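# Place the glass lid onto the black pot

## Task

Put the glass lid properly seated on top of the black pot without shifting the pot or any other object, and finish with neither hand in contact with the lid.

## Robot and tools

Robot: two arms, left_arm (a left hand, mirror of the right) and right_arm (a right hand), each with five fingers. Scene frame: origin at table height midway between the nominal bases, +z up, +x out over the table, left_arm toward +y. Calibrated bases: left_arm at (+0.023, +0.239, +0.032) m, right_arm at (-0.018, -0.316, +0.030) m, both almost unrotated. A post stands fixed behind the arms. Loose objects may occasionally get a brief nudge.

Frames: each arm reports its hand pose, velocities and targets in its own base frame; the fixed cameras and the table use the scene frame. The hand point sits 0.05 m in front of the palm and 0.15 m from the wrist face along the fingers. Its +z runs along straight fingers, +y out of the palm, +x across the palm away from the thumb on the right hand and toward the thumb on the left hand. Fingertips extend 0.06-0.07 m past the point and lie about 0.06 m behind it (-y). A wrist bracket on the little-finger side can strike things.

Row layout (used by execute_actions and move): one flat list of 28 numbers covering both arms, each in [-1, 1]. Order: left dx, dy, dz, rx, ry, rz; left little, ring, middle, index, thumb_bend, thumb_turn; left force_limit, speed; then the same 14 for the right arm. Pose numbers are offsets, not poses: they are measured from that arm's Hand target at the start of the action (or move), along its own base axes, with rotation about the Hand target position. 1.0 = 0.6 m for dx/dy/dz and 180 degrees for rx/ry/rz (a rotation vector). All six zero means nothing new for that arm. Repeating an offset moves the arm again. Finger numbers are absolute targets: +1 open/straight, -1 curled; thumb_bend +1 straight, -1 fully bent; thumb_turn +1 beside the palm, -1 opposite the fingers. force_limit: -1 about 0 N up to +1 about 10 N (15 N for thumb motors). speed: -1 near zero, full from +0.48 upward. There is no 'unchanged' value for hand numbers: resend the last eight executed for that hand (or, if none yet, its hand_measured six plus hand_force_limit and hand_speed). For gentle grips close at speed -0.94 or lower.

execute_actions(actions, cameras): actions is a list of actions; each action is a table of up to 15 rows of 28 numbers, one row per 1/30 s step, the last row held until step 15. Every row in an action counts from that action's start pose. Images return only if actions is empty or cameras requests them (names: cam_high, cam_low, cam_left_wrist, cam_right_wrist, or ["all"]).

move(target, speed, blend, blocking, cameras): target is one 28-number row or a list of up to 15 rows; every row's pose offsets count from the same starting Hand targets. Hands travel in straight lines, all finishing together, capped at 10 s. speed is m/s (0.002 to 4.3, default 0.25; turn rate twice that in rad/s), one value or one per target. blend in metres rounds corners (0 = stop at each). blocking=false returns after about 0.5 s while the motion continues. No obstacle avoidance. The result adds a 'move:' line with the ending (done, off_target, moving, held, fault) and limits (paced = pose clipped, held = steps withheld).

wait(seconds): 0 to 3600, sends nothing new; returns early if a running move ends. stop: brakes a running move. zoom_image(camera, region): region [x0, y0, x1, y1] in pixels of that camera's newest image, at most 504 x 504. show_instructions: shows reference pages. finished_scene(scene=1): ends the scene permanently.

Results: end_effector_position (m) and end_effector_quat_wxyz per arm in its base frame; Hand target is the last commanded pose after clipping, which the next offsets start from. Hands often rest 1-3 cm (up to 5 cm) low of the command from friction and weight; that is not contact. Orientation commands are clipped to 40 degrees from the measured one per step. If a hand rests short, send the gap as an offset. To release a push, command past the hand point backward. hand_measured, hand_stopped_by (moving, target, force, stalled, fault) and hand_load_n follow the six-motor order; a lost grip shows as hand_load_n near 0. Joint torques are raw drive outputs; numbers 3 and 4 wrap at ±28 N m. Motor heat rises when holding loads or straining; 85 °C gives MOTOR HOT, 100 °C drops the arm for 30-60 s.

Grip sizes: thumb opposed plus fingers close on 0.035-0.065 m objects; handles down to 0.025 m; thumb tip and index pad can pinch light items up to about 0.08 m.

Avoid: dropping anything even millimetres, releasing moving parts, fast impacts, hard shoves on fixed or heavy items, glass falling more than a few centimetres (fails), anything leaving the table (fails), arms pressing on each other or one hand gripping the other's fingers (may fail the scene), heavy finger loads. Move slowly near contact and keep targets close to the contact point.

Each tool is called after "Request:" by a JSON object that holds its "api" and its "payload".

Reference images:

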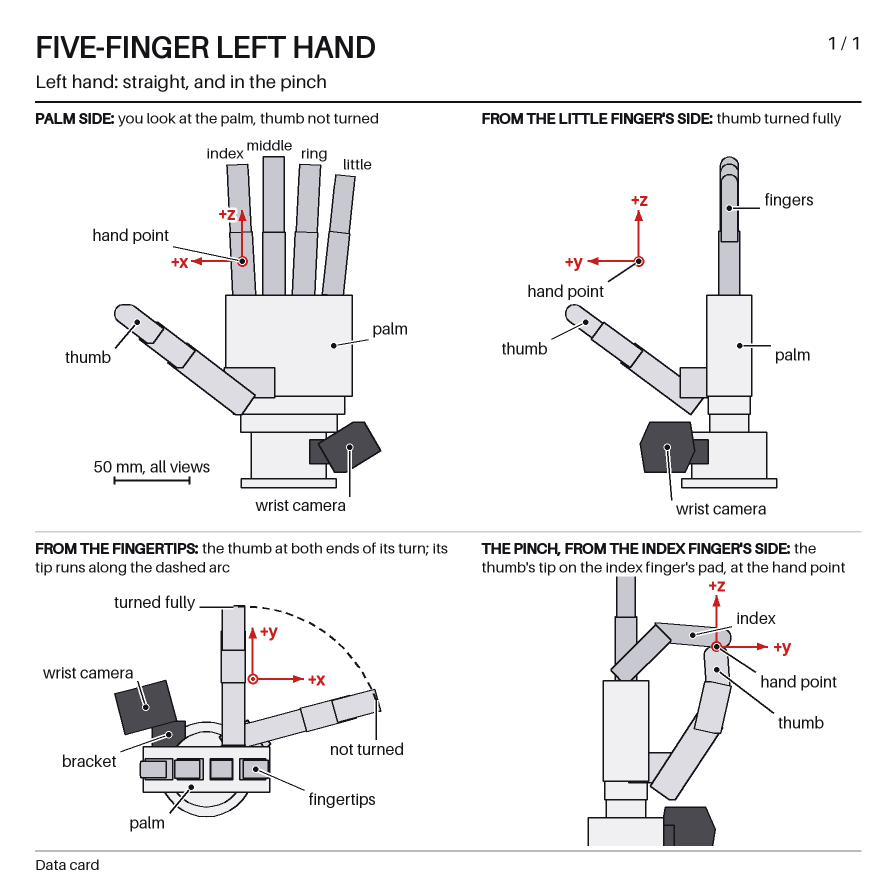

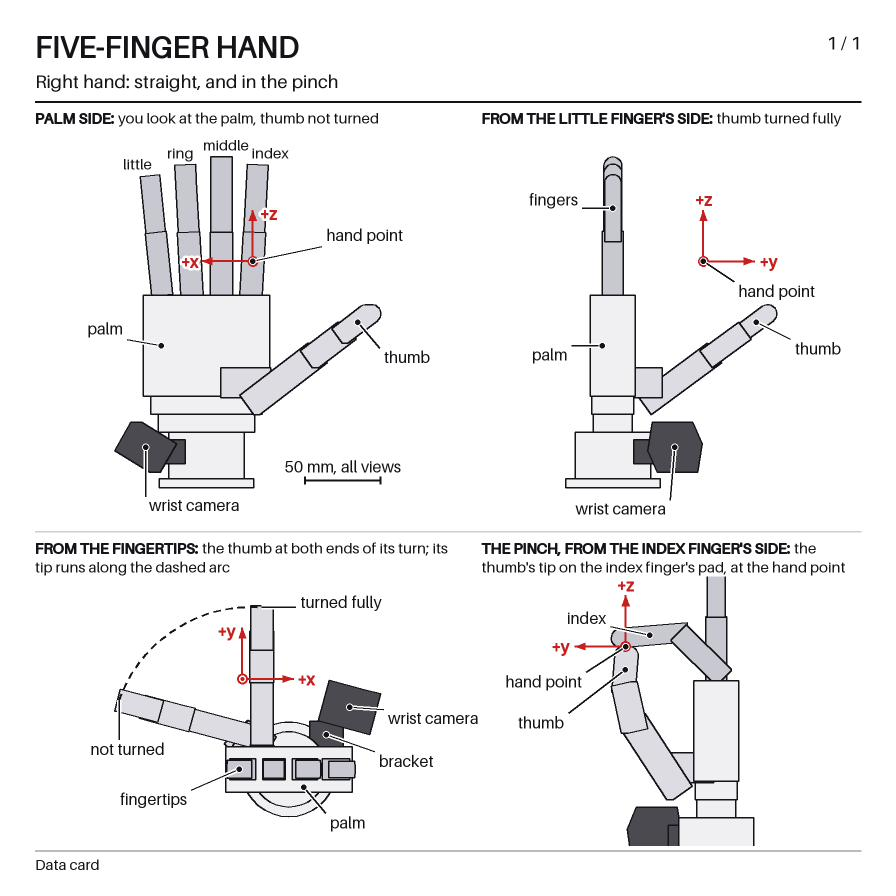

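## Session

Request:
{"api": "execute_actions", "payload": {"actions": []}}

Scene clock: 0.00 s.
left_arm: end_effector_position=(+0.1250, +0.2177, +0.2812) hand_measured=(+1.000, +1.000, +1.000, +1.000, +1.000, +1.000) hand_load_n=(+0.0, +0.0, +0.0, +0.0, +0.0, +0.0) hand_stopped_by=(target, target, target, target, target, target) hand_force_limit=0.00 hand_speed=-0.80 end_effector_quat_wxyz=(+0.422, -0.525, +0.733, -0.096) | right_arm: end_effector_position=(+0.6152, +0.0669, +0.0843) hand_measured=(+1.000, +1.000, +1.000, +1.000, +1.000, +1.000) hand_load_n=(+0.0, +0.0, +0.0, +0.0, +0.0, +0.0) hand_stopped_by=(target, target, target, target, target, target) hand_force_limit=0.00 hand_speed=-0.80 end_effector_quat_wxyz=(-0.089, -0.328, +0.930, -0.140)
Joint positions: left_arm=[1.39 0.624 0.911 -1.261 0.713 1.491] | right_arm=[0.102 2.121 1.973 -1.534 0.314 1.013]
Joint velocities: within noise
Joint torques (N m): no reading
Motor temperatures (°C): left_arm=[38 24 30 24 28 27] | right_arm=[27 35 29 28 31 28]
Heat: left arm: hottest waist 38 °C; right arm: hottest shoulder 35 °C.
Hand target: left_arm +0.1255, +0.2208, +0.2918; +0.429, -0.519, +0.733, -0.089 | right_arm +0.6226, +0.0676, +0.0937; -0.077, -0.326, +0.931, -0.143

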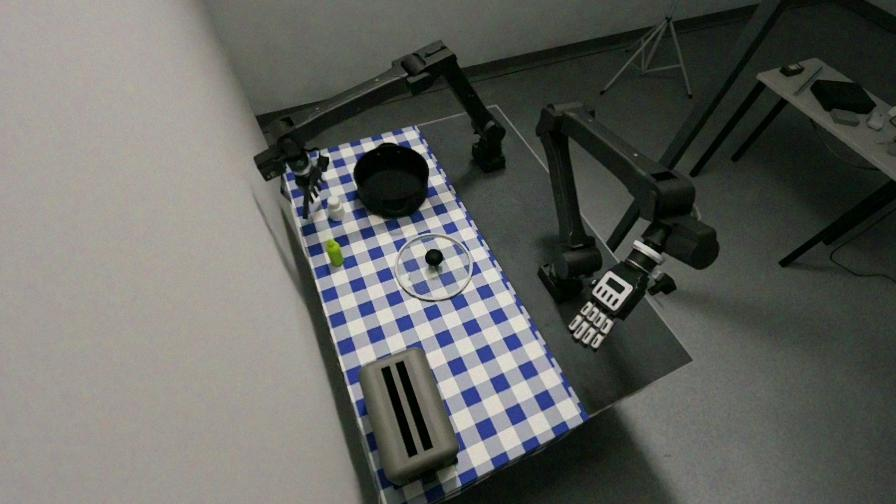

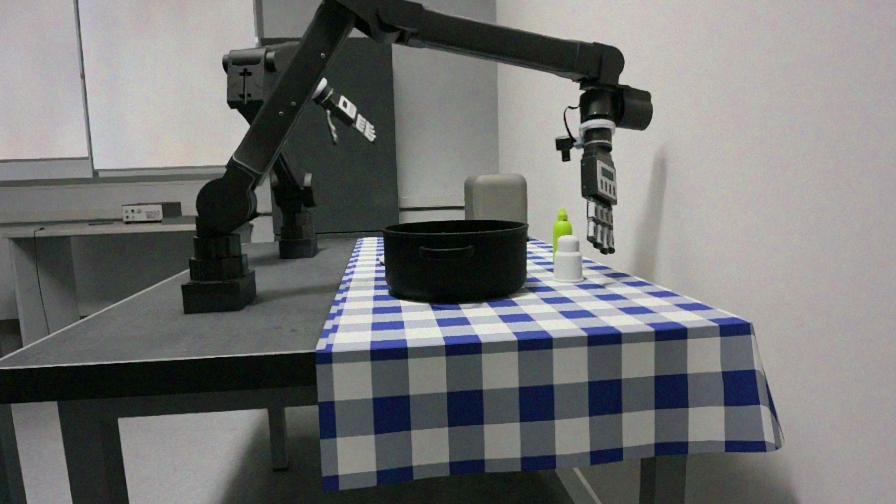

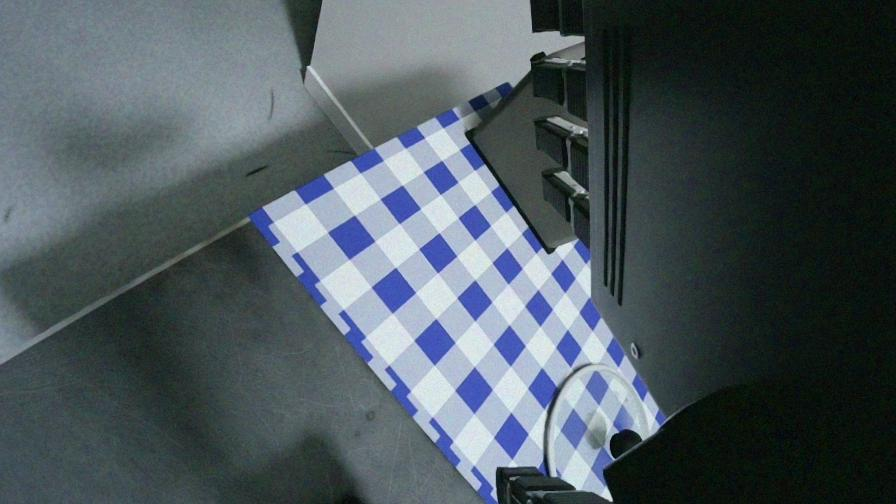

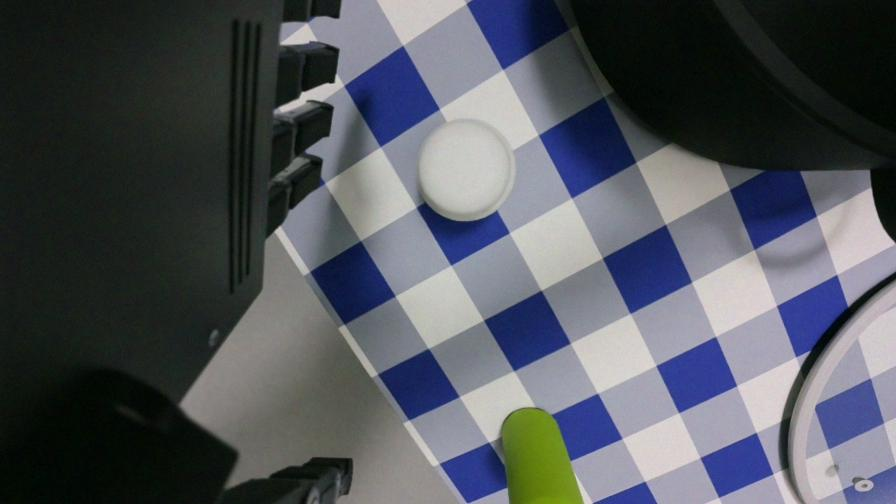

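Request:
{"api": "zoom_image", "payload": {"camera": "cam_high", "region": [240, 100, 520, 320]}}

Request:
{"api": "zoom_image", "payload": {"camera": "cam_low", "region": [340, 140, 660, 330]}}

Scaled by 1.800 from the camera's image (finer frame: 1280x720).

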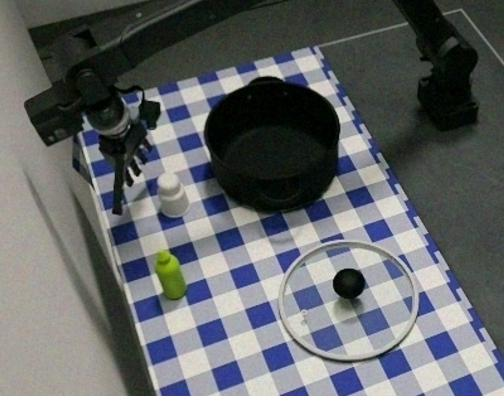

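Scaled by 1.575 from the camera's image (finer frame: 1280x720).

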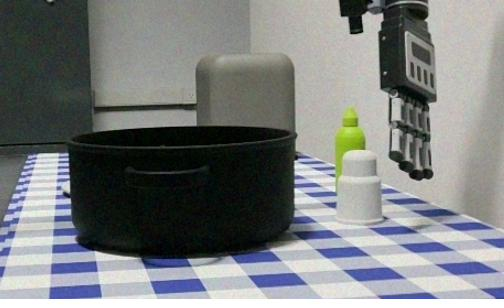

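Request:
{"api": "move", "payload": {"target": [[0,0,0,0,0,0,1,1,1,1,1,1,0,-0.8,0,0,0.36,0,0,0,1,1,1,1,1,1,0,-0.8],[0,0,0,0,0,0,1,1,1,1,1,1,0,-0.8,-0.4277,0.4873,0.35,0.0649,-0.2649,0.5424,1,1,1,1,1,-1,0,0.0]], "speed": 0.3, "blend": [0.05,0], "cameras": ["all"]}}

Scene clock: 71.93 s.
left_arm: end_effector_position=(+0.1250, +0.2177, +0.2812) hand_measured=(+1.000, +1.000, +1.000, +1.000, +1.000, +1.000) hand_load_n=(+0.0, -0.5, +0.0, +0.0, +0.0, +0.0) hand_stopped_by=(target, target, target, target, target, target) hand_force_limit=0.00 hand_speed=-0.80 end_effector_quat_wxyz=(+0.422, -0.525, +0.733, -0.096) | right_arm: end_effector_position=(+0.3678, +0.3602, +0.3000) hand_measured=(+1.000, +1.000, +1.000, +1.000, +1.000, -1.000) hand_load_n=(+0.0, -0.5, +0.0, +0.0, +0.0, +0.0) hand_stopped_by=(target, target, target, target, target, target) hand_force_limit=0.00 hand_speed=0.00 end_effector_quat_wxyz=(-0.411, +0.825, -0.349, +0.167)
Joint positions: left_arm=[1.39 0.624 0.911 -1.261 0.713 1.491] | right_arm=[0.694 1.225 1.227 -0.655 -0.071 -0.041]
Joint torques (N m): left_arm=[0.44 -2.14 10.58 1.2 0.45 -0.02] | right_arm=[-0.79 -9.76 8.06 2.63 -0.17 -0.06]
Motor temperatures (°C): left_arm=[38 24 39 25 28 27] | right_arm=[27 39 34 28 31 28]
Heat: left arm: hottest elbow 39 °C; right arm: hottest shoulder 39 °C.
Hand target: left_arm +0.1255, +0.2208, +0.2918; +0.429, -0.519, +0.733, -0.089 | right_arm +0.3659, +0.3600, +0.3040; -0.420, +0.823, -0.341, +0.173
Off the commanded pose: left_arm 0.011 m, 1 deg | right_arm 0.004 m, 2 deg.
move: done
cam_right_wrist: T_world_to_cam=[[-0.23386, -0.63429, -0.73688, 0.5271], [-0.96899, 0.21429, 0.12308, 0.24574], [0.07984, 0.74281, -0.66473, 0.02042]] pos_world=[0.35976, 0.2665, 0.37173]

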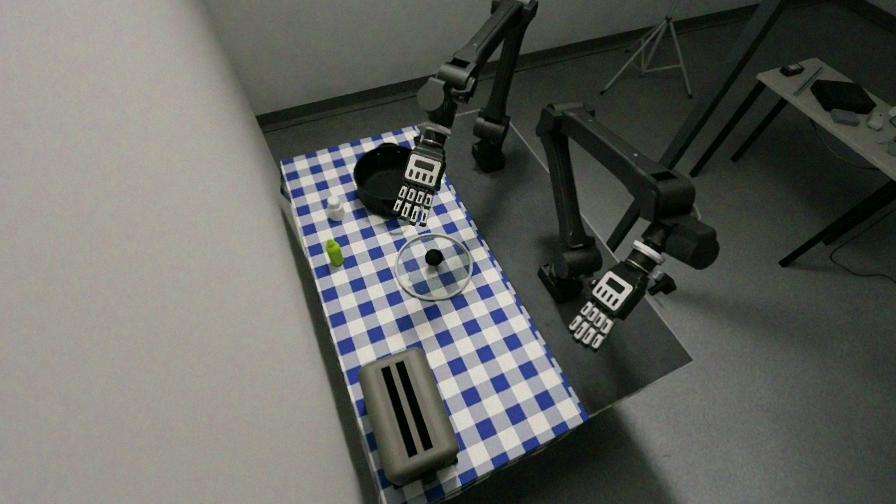

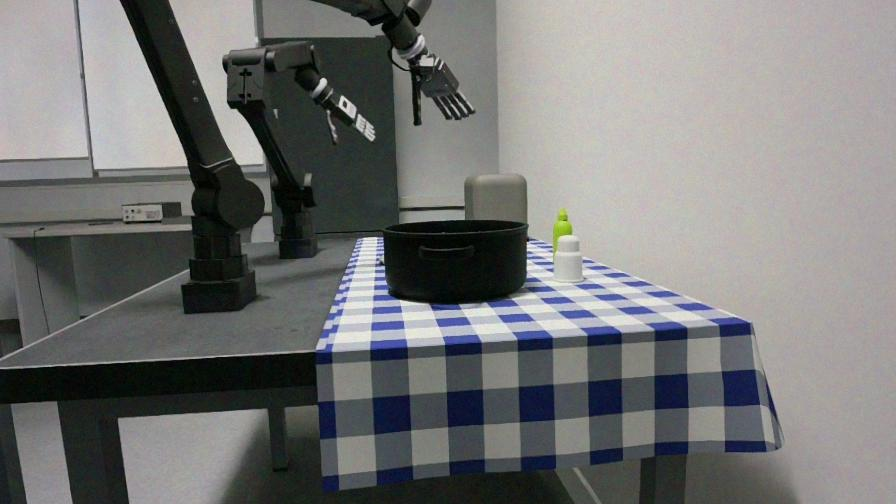

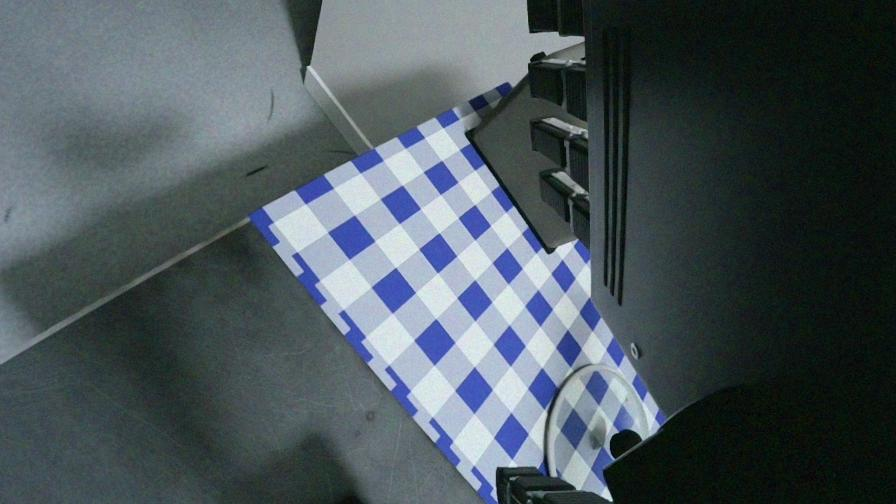

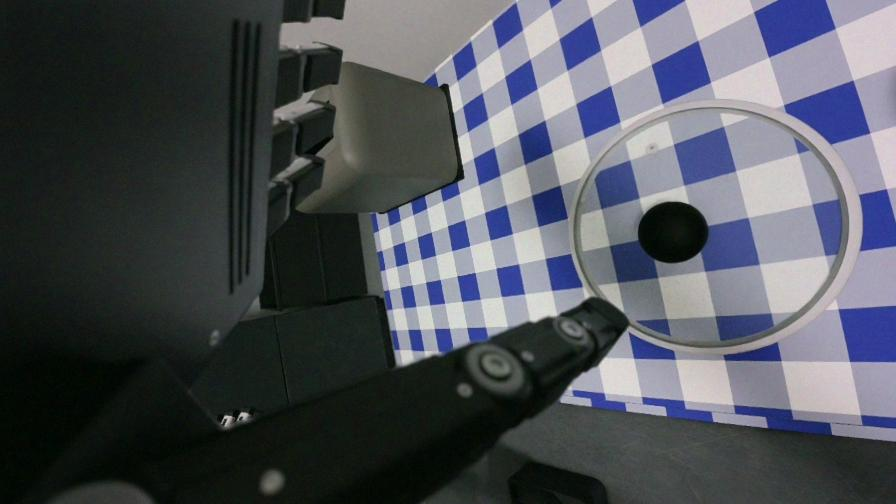

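Request:
{"api": "zoom_image", "payload": {"camera": "cam_right_wrist", "region": [540, 80, 880, 380]}}

Request:
{"api": "zoom_image", "payload": {"camera": "cam_high", "region": [380, 220, 490, 310]}}

Request:
{"api": "zoom_image", "payload": {"camera": "cam_high", "region": [330, 120, 460, 240]}}

Scaled by 1.482 from the camera's image (finer frame: 1280x720).

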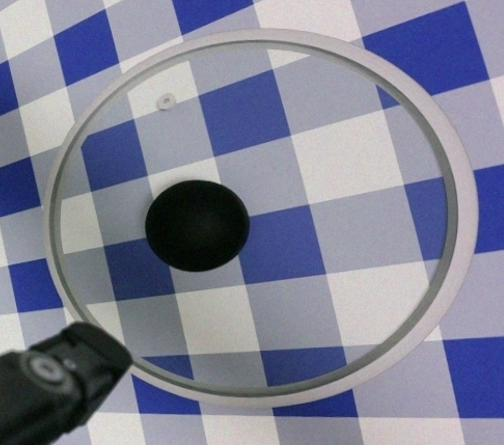

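Scaled by 4.582 from the camera's image (finer frame: 1280x720).

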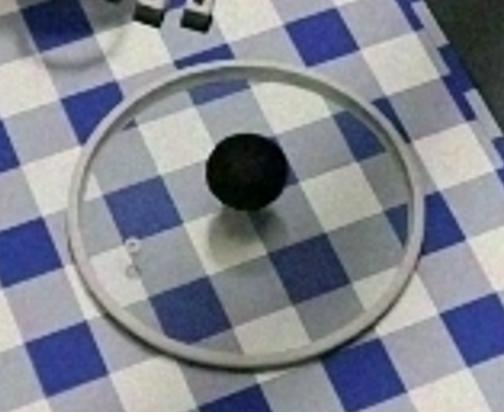

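Scaled by 3.877 from the camera's image (finer frame: 1280x720).

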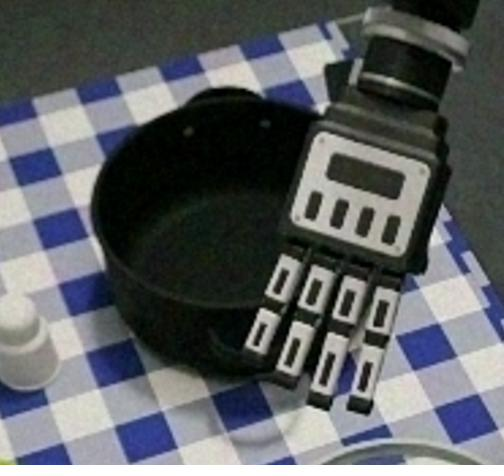

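Request:
{"api": "move", "payload": {"target": [0,0,0,0,0,0,1,1,1,1,1,1,0,-0.8,-0.0432,0.005,-0.3067,-0.0354,0.0354,0,1,1,1,1,1,-1,0,0.0], "speed": 0.2, "cameras": ["cam_high","cam_right_wrist","cam_low"]}}

Scene clock: 123.50 s.
left_arm: end_effector_position=(+0.1250, +0.2177, +0.2812) hand_measured=(+1.000, +1.000, +1.000, +1.000, +1.000, +1.000) hand_load_n=(+0.0, +0.0, +0.0, +0.0, +0.0, +0.0) hand_stopped_by=(target, target, target, target, target, target) hand_force_limit=0.00 hand_speed=-0.80 end_effector_quat_wxyz=(+0.422, -0.525, +0.733, -0.096) | right_arm: end_effector_position=(+0.3414, +0.3578, +0.1204) hand_measured=(+1.000, +1.000, +1.000, +1.000, +1.000, -1.000) hand_load_n=(+0.0, +0.0, +0.0, +0.0, +0.0, +0.0) hand_stopped_by=(target, target, target, target, target, target) hand_force_limit=0.00 hand_speed=0.00 end_effector_quat_wxyz=(-0.347, +0.857, -0.352, +0.146)
Joint positions: left_arm=[1.39 0.624 0.911 -1.261 0.713 1.491] | right_arm=[0.741 1.347 0.914 -0.366 -0.028 -0.038]
Joint torques (N m): left_arm=[0.44 -2.02 10.59 1.18 0.44 -0.02] | right_arm=[-0.91 -8.94 7.39 2.41 0 0.18]
Heat: left arm: hottest elbow 41 °C; right arm: hottest shoulder 38 °C.
Hand target: left_arm +0.1255, +0.2208, +0.2918; +0.429, -0.519, +0.733, -0.089 | right_arm +0.3399, +0.3630, +0.1198; -0.354, +0.854, -0.353, +0.146
Off the commanded pose: left_arm 0.011 m, 1 deg | right_arm 0.005 m, 1 deg.
move: done
cam_right_wrist: T_world_to_cam=[[-0.28864, -0.71634, -0.63526, 0.42278], [-0.95742, 0.21992, 0.18703, 0.22904], [0.00573, 0.66219, -0.74931, -0.03073]] pos_world=[0.34149, 0.27283, 0.20271]
Images, in order (width x height): cam_high 896x504, cam_low 896x504, cam_right_wrist 896x504.

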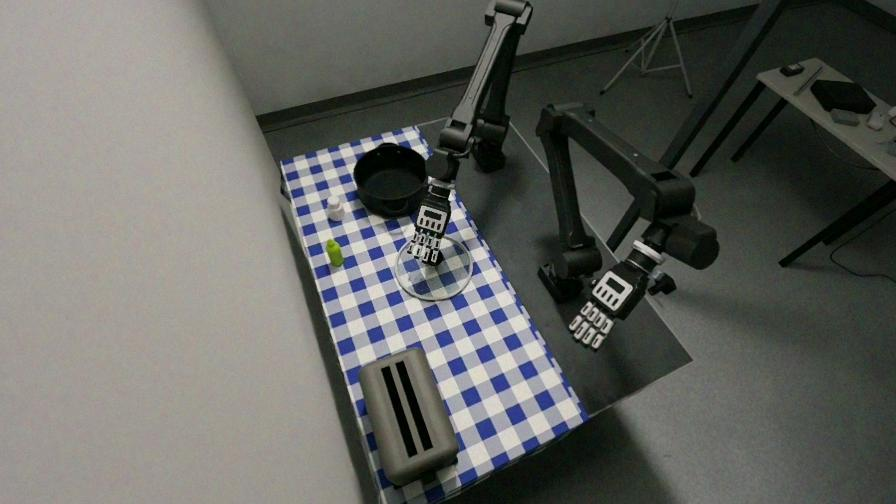

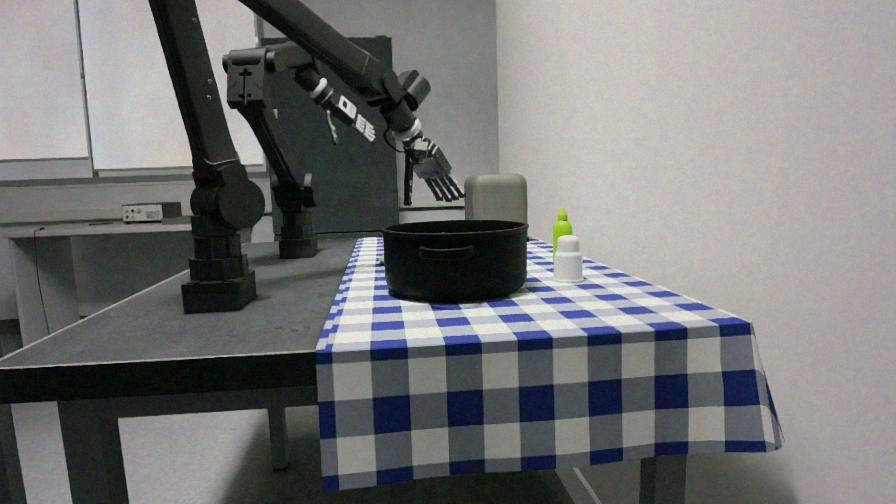

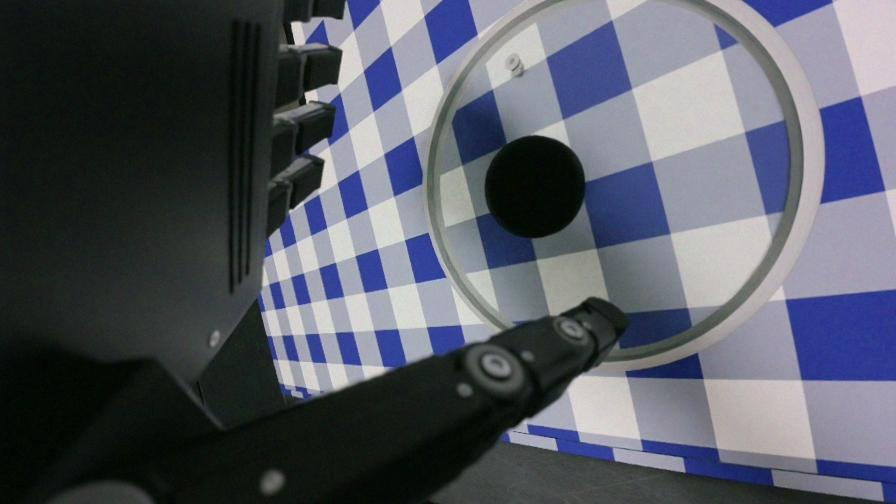

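Request:
{"api": "move", "payload": {"target": [0,0,0,0,0,0,1,1,1,1,1,1,0,-0.8,0.009,0.0067,-0.1,0,0,0,1,1,1,1,1,-1,0,0.0], "speed": 0.1, "cameras": ["cam_high","cam_right_wrist"]}}

Request:
{"api": "zoom_image", "payload": {"camera": "cam_high", "region": [380, 200, 490, 310]}}

Scene clock: 131.50 s.
left_arm: end_effector_position=(+0.1250, +0.2177, +0.2812) hand_measured=(+1.000, +1.000, +1.000, +1.000, +1.000, +1.000) hand_load_n=(+0.0, +0.0, +0.0, +0.0, +0.0, +0.0) hand_stopped_by=(target, target, target, target, target, target) hand_force_limit=0.00 hand_speed=-0.80 end_effector_quat_wxyz=(+0.422, -0.525, +0.733, -0.096) | right_arm: end_effector_position=(+0.3478, +0.3637, +0.0641) hand_measured=(+1.000, +1.000, +1.000, +1.000, +1.000, -1.000) hand_load_n=(+0.0, +0.0, +0.0, +0.0, +0.0, +0.0) hand_stopped_by=(target, target, target, target, target, target) hand_force_limit=0.00 hand_speed=0.00 end_effector_quat_wxyz=(-0.351, +0.855, -0.352, +0.148)
Joint positions: left_arm=[1.39 0.624 0.911 -1.261 0.713 1.491] | right_arm=[0.741 1.45 0.844 -0.185 -0.028 -0.037]
Joint torques (N m): left_arm=[0.44 -2.08 10.59 1.2 0.44 -0.02] | right_arm=[-0.62 -10.11 6.76 2.39 0 0.16]
Heat: left arm: hottest elbow 41 °C; right arm: hottest shoulder 38 °C.
Hand target: left_arm +0.1255, +0.2208, +0.2918; +0.429, -0.519, +0.733, -0.089 | right_arm +0.3453, +0.3670, +0.0598; -0.354, +0.854, -0.353, +0.146
Off the commanded pose: left_arm 0.011 m, 1 deg | right_arm 0.006 m, 0 deg.
move: done
cam_right_wrist: T_world_to_cam=[[-0.28512, -0.7127, -0.64091, 0.39102], [-0.95844, 0.21911, 0.18273, 0.24538], [0.0102, 0.66637, -0.74555, -0.08016]] pos_world=[0.34749, 0.27833, 0.146]

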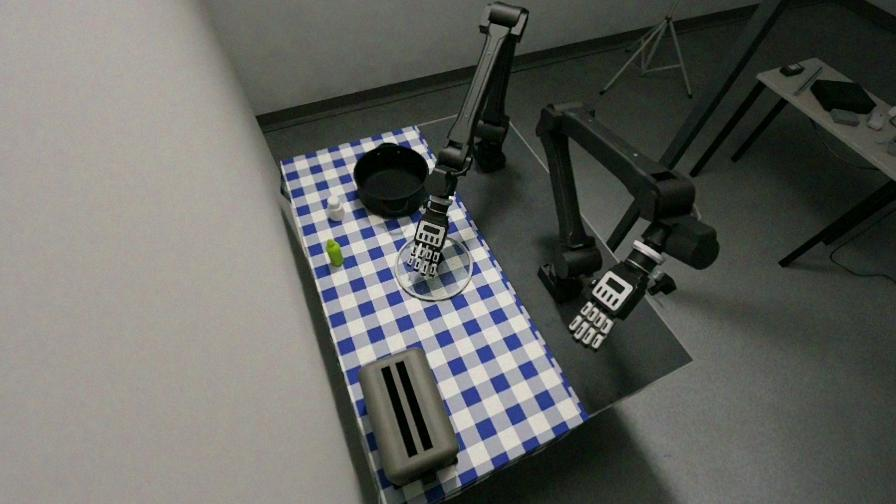

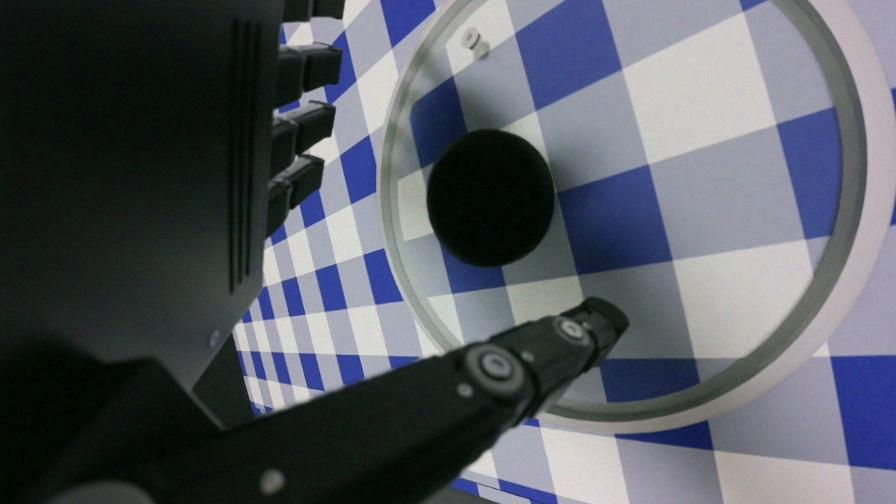

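Scaled by 4.582 from the camera's image (finer frame: 1280x720).

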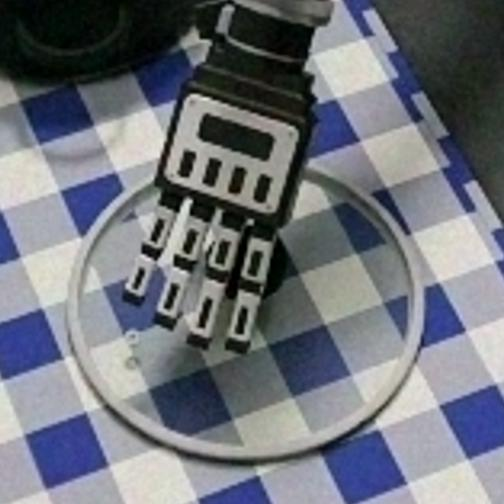

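Request:
{"api": "move", "payload": {"target": [0,0,0,0,0,0,1,1,1,1,1,1,0,-0.8,0.0065,0.0,-0.0563,0,0,0,1,1,1,1,1,-1,0,0.0], "speed": 0.08, "cameras": ["cam_high","cam_right_wrist","cam_low","cam_left_wrist"]}}

Request:
{"api": "zoom_image", "payload": {"camera": "cam_right_wrist", "region": [250, 0, 754, 504]}}

Request:
{"api": "zoom_image", "payload": {"camera": "cam_left_wrist", "region": [500, 330, 700, 504]}}

Scene clock: 151.03 s.
left_arm: end_effector_position=(+0.1250, +0.2177, +0.2812) hand_measured=(+1.000, +1.000, +1.000, +1.000, +1.000, +1.000) hand_load_n=(+0.0, +0.0, +0.0, +0.0, +0.0, -0.5) hand_stopped_by=(target, target, target, target, target, target) hand_force_limit=0.00 hand_speed=-0.80 end_effector_quat_wxyz=(+0.422, -0.525, +0.733, -0.096) | right_arm: end_effector_position=(+0.3498, +0.3660, +0.0297) hand_measured=(+1.000, +1.000, +1.000, +1.000, +1.000, -1.000) hand_load_n=(+0.0, +0.0, -0.5, +0.0, +0.0, +0.0) hand_stopped_by=(target, target, target, target, target, target) hand_force_limit=0.00 hand_speed=0.00 end_effector_quat_wxyz=(-0.351, +0.855, -0.352, +0.147)
Joint positions: left_arm=[1.39 0.624 0.911 -1.261 0.713 1.491] | right_arm=[0.741 1.522 0.812 -0.081 -0.03 -0.037]
Joint torques (N m): left_arm=[0.38 -2.14 10.58 1.17 0.44 -0.02] | right_arm=[-1.49 -9.7 6.28 2.48 -0.08 0.11]
Heat: left arm: hottest elbow 42 °C; right arm: hottest shoulder 37 °C.
Hand target: left_arm +0.1255, +0.2208, +0.2918; +0.429, -0.519, +0.733, -0.089 | right_arm +0.3491, +0.3669, +0.0259; -0.353, +0.854, -0.353, +0.146
Off the commanded pose: left_arm 0.011 m, 1 deg | right_arm 0.004 m, 0 deg.
move: done
cam_right_wrist: T_world_to_cam=[[-0.28531, -0.71294, -0.64056, 0.37127], [-0.9584, 0.21779, 0.18447, 0.25346], [0.00799, 0.66655, -0.74542, -0.10673]] pos_world=[0.34969, 0.28063, 0.1115]

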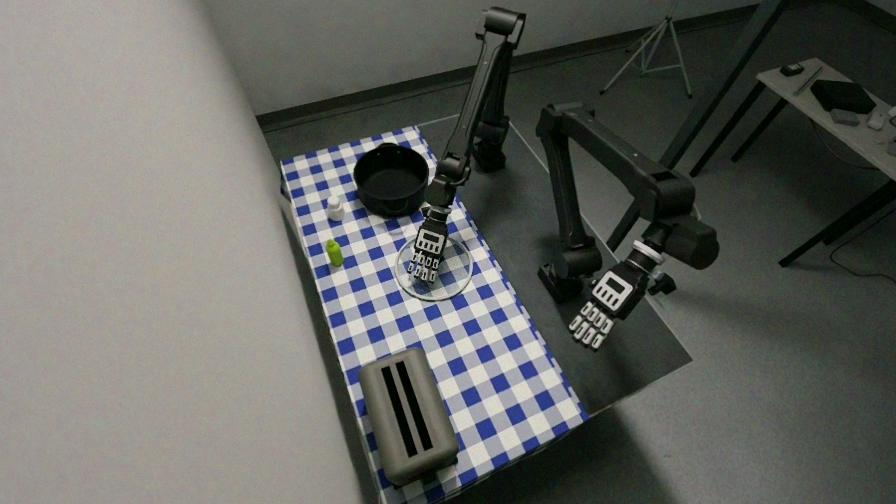

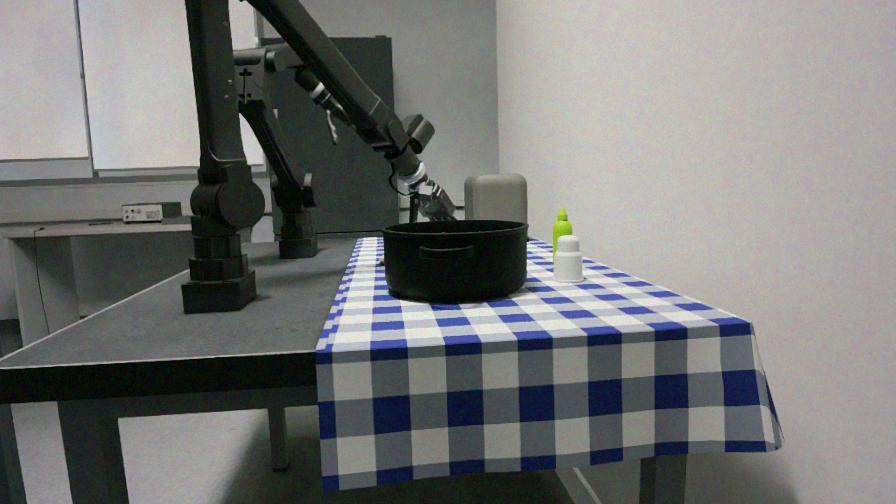

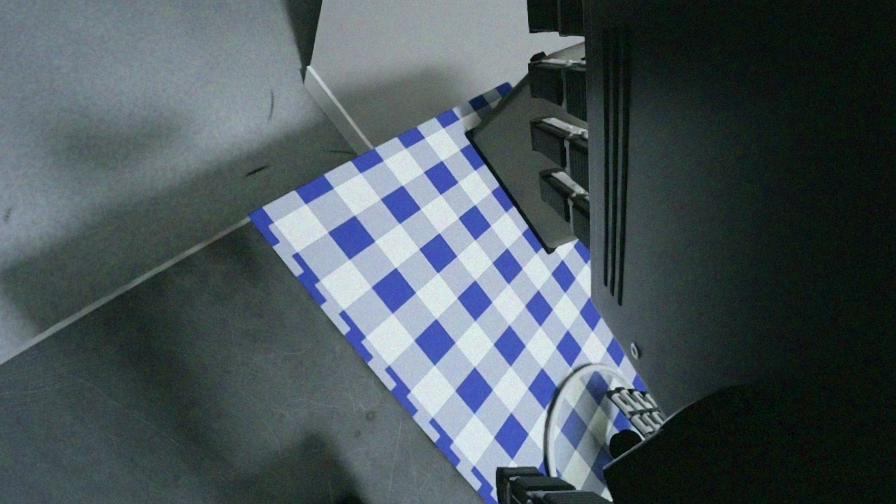

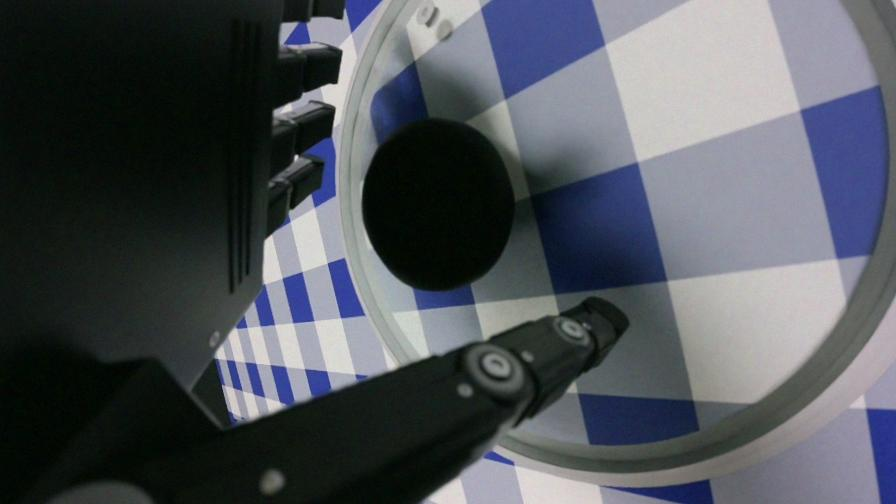

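Scaled by 1.000.

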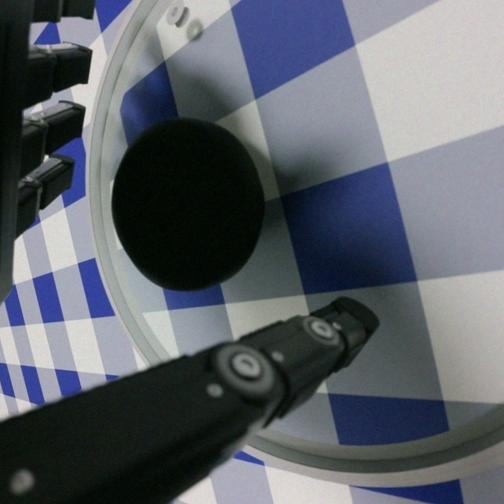

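Scaled by 2.520 from the camera's image (finer frame: 1280x720).

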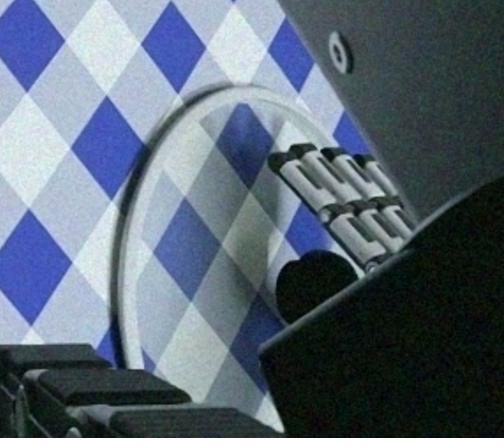

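Request:
{"api": "move", "payload": {"target": [0,0,0,0,0,0,1,1,1,1,1,1,0,-0.8,0.0055,0.0,-0.0157,0,0,0,1,1,1,1,1,-1,0,0.0], "speed": 0.05, "cameras": ["cam_right_wrist","cam_left_wrist"]}}

Scene clock: 171.77 s.
left_arm: end_effector_position=(+0.1250, +0.2177, +0.2812) hand_measured=(+1.000, +1.000, +1.000, +1.000, +1.000, +1.000) hand_load_n=(+0.0, +0.0, +0.0, +0.0, +0.0, +0.0) hand_stopped_by=(target, target, target, target, target, target) hand_force_limit=0.00 hand_speed=-0.80 end_effector_quat_wxyz=(+0.422, -0.525, +0.733, -0.096) | right_arm: end_effector_position=(+0.3525, +0.3694, +0.0242) hand_measured=(+1.000, +1.000, +1.000, +1.000, +1.000, -1.000) hand_load_n=(+0.0, +0.0, +0.0, +0.0, +0.0, +0.0) hand_stopped_by=(target, target, target, target, target, target) hand_force_limit=0.00 hand_speed=0.00 end_effector_quat_wxyz=(-0.355, +0.854, -0.350, +0.147)
Joint positions: left_arm=[1.39 0.624 0.911 -1.261 0.713 1.491] | right_arm=[0.741 1.542 0.812 -0.053 -0.033 -0.037]
Joint torques (N m): left_arm=[0.38 -2.08 10.58 1.17 0.44 -0.02] | right_arm=[-1.79 -9.76 5.85 2.32 -0.12 0.06]
Heat: left arm: hottest elbow 42 °C; right arm: hottest shoulder 37 °C.
Hand target: left_arm +0.1255, +0.2208, +0.2918; +0.429, -0.519, +0.733, -0.089 | right_arm +0.3524, +0.3669, +0.0165; -0.353, +0.854, -0.353, +0.146
Off the commanded pose: left_arm 0.011 m, 1 deg | right_arm 0.008 m, 0 deg.
move: done
cam_right_wrist: T_world_to_cam=[[-0.28081, -0.70898, -0.64691, 0.36806], [-0.95971, 0.21415, 0.1819, 0.25823], [0.00957, 0.67193, -0.74055, -0.11576]] pos_world=[0.35229, 0.28343, 0.1054]
Images, in order (width x height): cam_left_wrist 896x504, cam_right_wrist 896x504.

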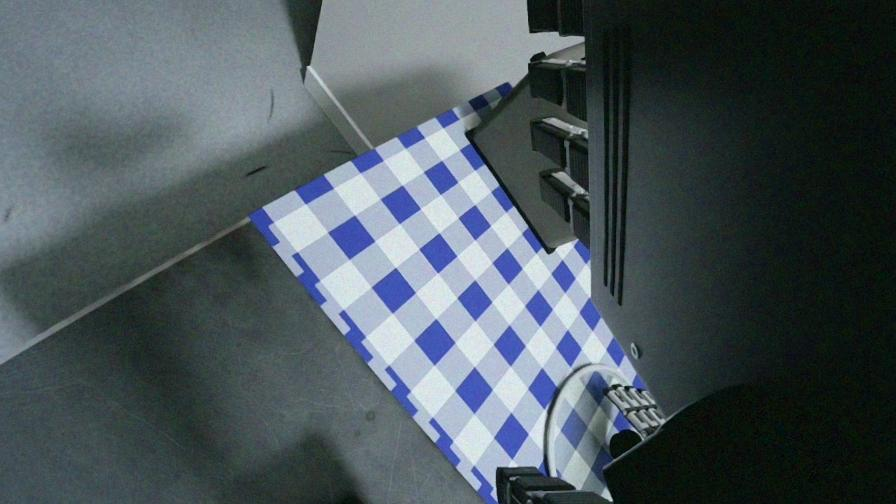

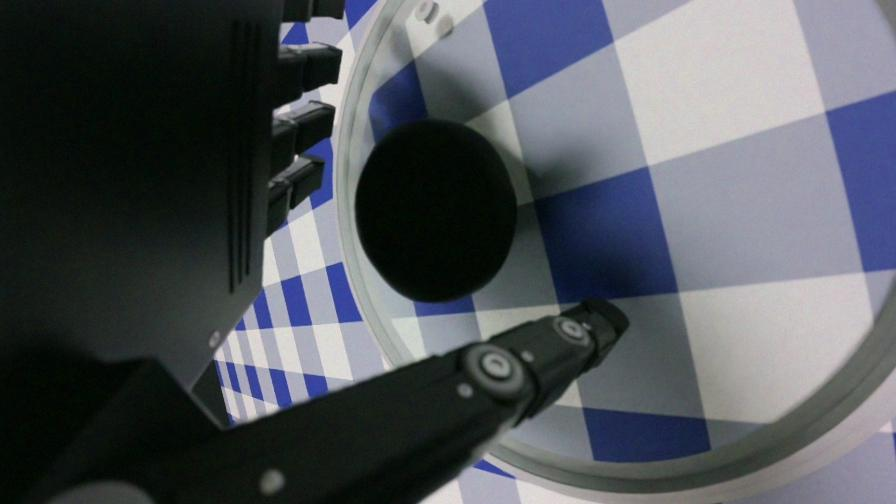

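Request:
{"api": "move", "payload": {"target": [0,0,0,0,0,0,1,1,1,1,1,1,0,-0.8,0.002,-0.003,-0.012,0,0,0,1,1,1,1,1,-1,0,0.0], "speed": 0.05, "cameras": ["cam_right_wrist"]}}

Scene clock: 177.03 s.
left_arm: end_effector_position=(+0.1250, +0.2177, +0.2812) hand_measured=(+1.000, +1.000, +1.000, +1.000, +1.000, +1.000) hand_load_n=(+0.0, +0.0, +0.0, +0.0, +0.0, +0.0) hand_stopped_by=(target, target, target, target, target, target) hand_force_limit=0.00 hand_speed=-0.80 end_effector_quat_wxyz=(+0.422, -0.525, +0.733, -0.096) | right_arm: end_effector_position=(+0.3523, +0.3695, +0.0179) hand_measured=(+1.000, +1.000, +1.000, +1.000, +1.000, -1.000) hand_load_n=(+0.0, +0.0, +0.0, +0.0, +0.0, +0.0) hand_stopped_by=(target, target, target, target, target, target) hand_force_limit=0.00 hand_speed=0.00 end_effector_quat_wxyz=(-0.356, +0.854, -0.350, +0.146)
Joint positions: left_arm=[1.39 0.624 0.911 -1.261 0.713 1.491] | right_arm=[0.74 1.555 0.804 -0.03 -0.038 -0.037]
Joint torques (N m): left_arm=[0.5 -2.08 10.56 1.18 0.44 -0.02] | right_arm=[-1.49 -9.52 5.7 2.18 -0.11 0.05]
Heat: left arm: hottest elbow 42 °C; right arm: hottest shoulder 37 °C.
Hand target: left_arm +0.1255, +0.2208, +0.2918; +0.429, -0.519, +0.733, -0.089 | right_arm +0.3536, +0.3650, +0.0092; -0.353, +0.854, -0.353, +0.146
Off the commanded pose: left_arm 0.011 m, 1 deg | right_arm 0.010 m, 0 deg.
move: done
cam_right_wrist: T_world_to_cam=[[-0.27994, -0.7072, -0.64923, 0.36306], [-0.95998, 0.21177, 0.18326, 0.26011], [0.00789, 0.67455, -0.73819, -0.1209]] pos_world=[0.35229, 0.28323, 0.0988]

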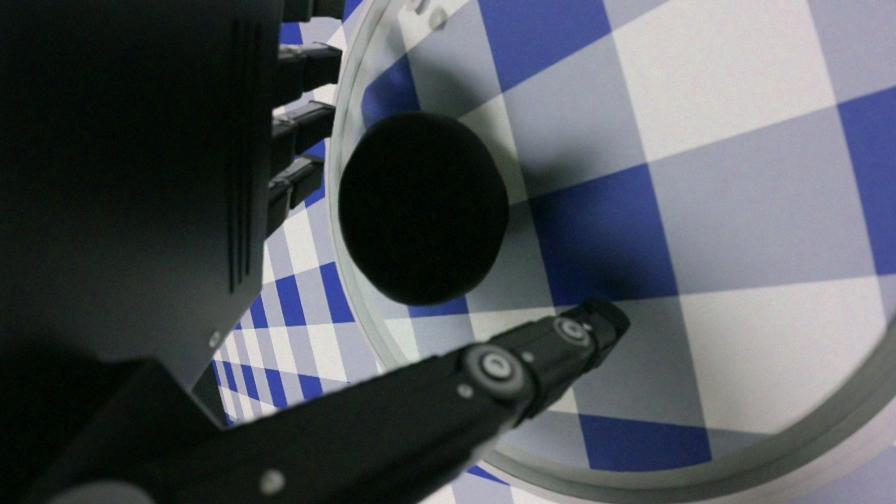

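Request:
{"api": "move", "payload": {"target": [0,0,0,0,0,0,1,1,1,1,1,1,0,-0.8,0,0,0,0,0,0,1,1,0.2,0.2,0.3,-1,-0.3,-0.92], "speed": 0.05, "cameras": ["cam_right_wrist","cam_left_wrist"]}}

Scene clock: 188.40 s.
left_arm: end_effector_position=(+0.1250, +0.2177, +0.2812) hand_measured=(+1.000, +1.000, +1.000, +1.000, +1.000, +1.000) hand_load_n=(+0.0, +0.0, +0.0, +0.0, +0.0, +0.0) hand_stopped_by=(target, target, target, target, target, target) hand_force_limit=0.00 hand_speed=-0.80 end_effector_quat_wxyz=(+0.422, -0.525, +0.733, -0.096) | right_arm: end_effector_position=(+0.3552, +0.3724, +0.0205) hand_measured=(+1.000, +1.000, +0.770, +0.680, +0.786, -1.000) hand_load_n=(+0.0, +0.0, +0.0, +4.0, +5.5, +0.0) hand_stopped_by=(target, target, force, force, force, target) hand_force_limit=-0.30 hand_speed=-0.92 end_effector_quat_wxyz=(-0.364, +0.851, -0.348, +0.149)
Joint positions: left_arm=[1.39 0.624 0.911 -1.261 0.713 1.491] | right_arm=[0.74 1.555 0.804 -0.013 -0.038 -0.037]
Joint torques (N m): left_arm=[0.38 -2.08 10.58 1.2 0.44 -0.02] | right_arm=[-1.9 -9.17 5.9 1.73 -0.03 0.04]
Heat: left arm: hottest elbow 42 °C; right arm: hottest shoulder 36 °C.
Hand target: left_arm +0.1255, +0.2208, +0.2918; +0.429, -0.519, +0.733, -0.089 | right_arm +0.3537, +0.3650, +0.0093; -0.353, +0.854, -0.353, +0.146
Off the commanded pose: left_arm 0.011 m, 1 deg | right_arm 0.014 m, 1 deg.
move: done
cam_right_wrist: T_world_to_cam=[[-0.27128, -0.69937, -0.66128, 0.36188], [-0.96235, 0.20904, 0.17371, 0.26381], [0.01675, 0.68351, -0.72975, -0.12756]] pos_world=[0.35419, 0.28512, 0.10039]
Images, in order (width x height): cam_left_wrist 896x504, cam_right_wrist 896x504.

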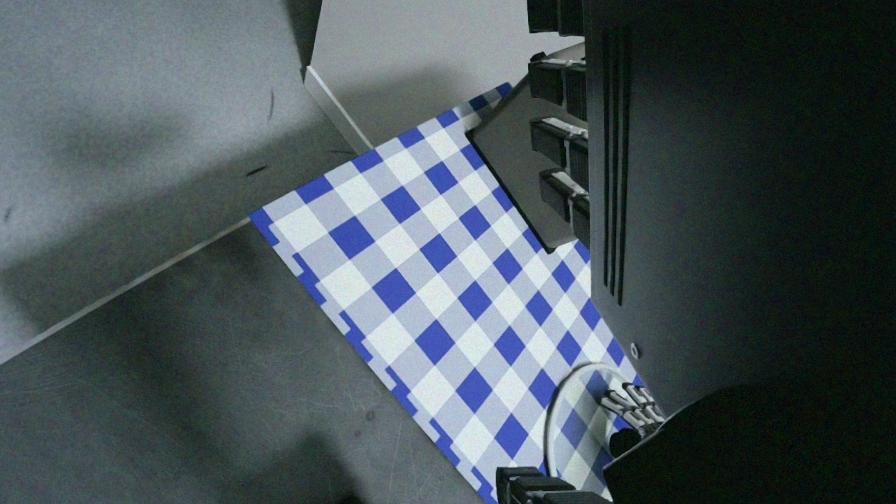

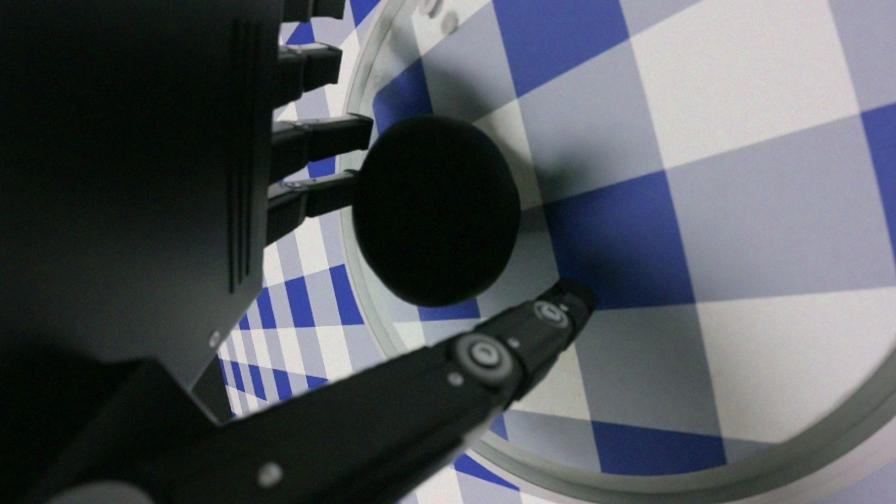

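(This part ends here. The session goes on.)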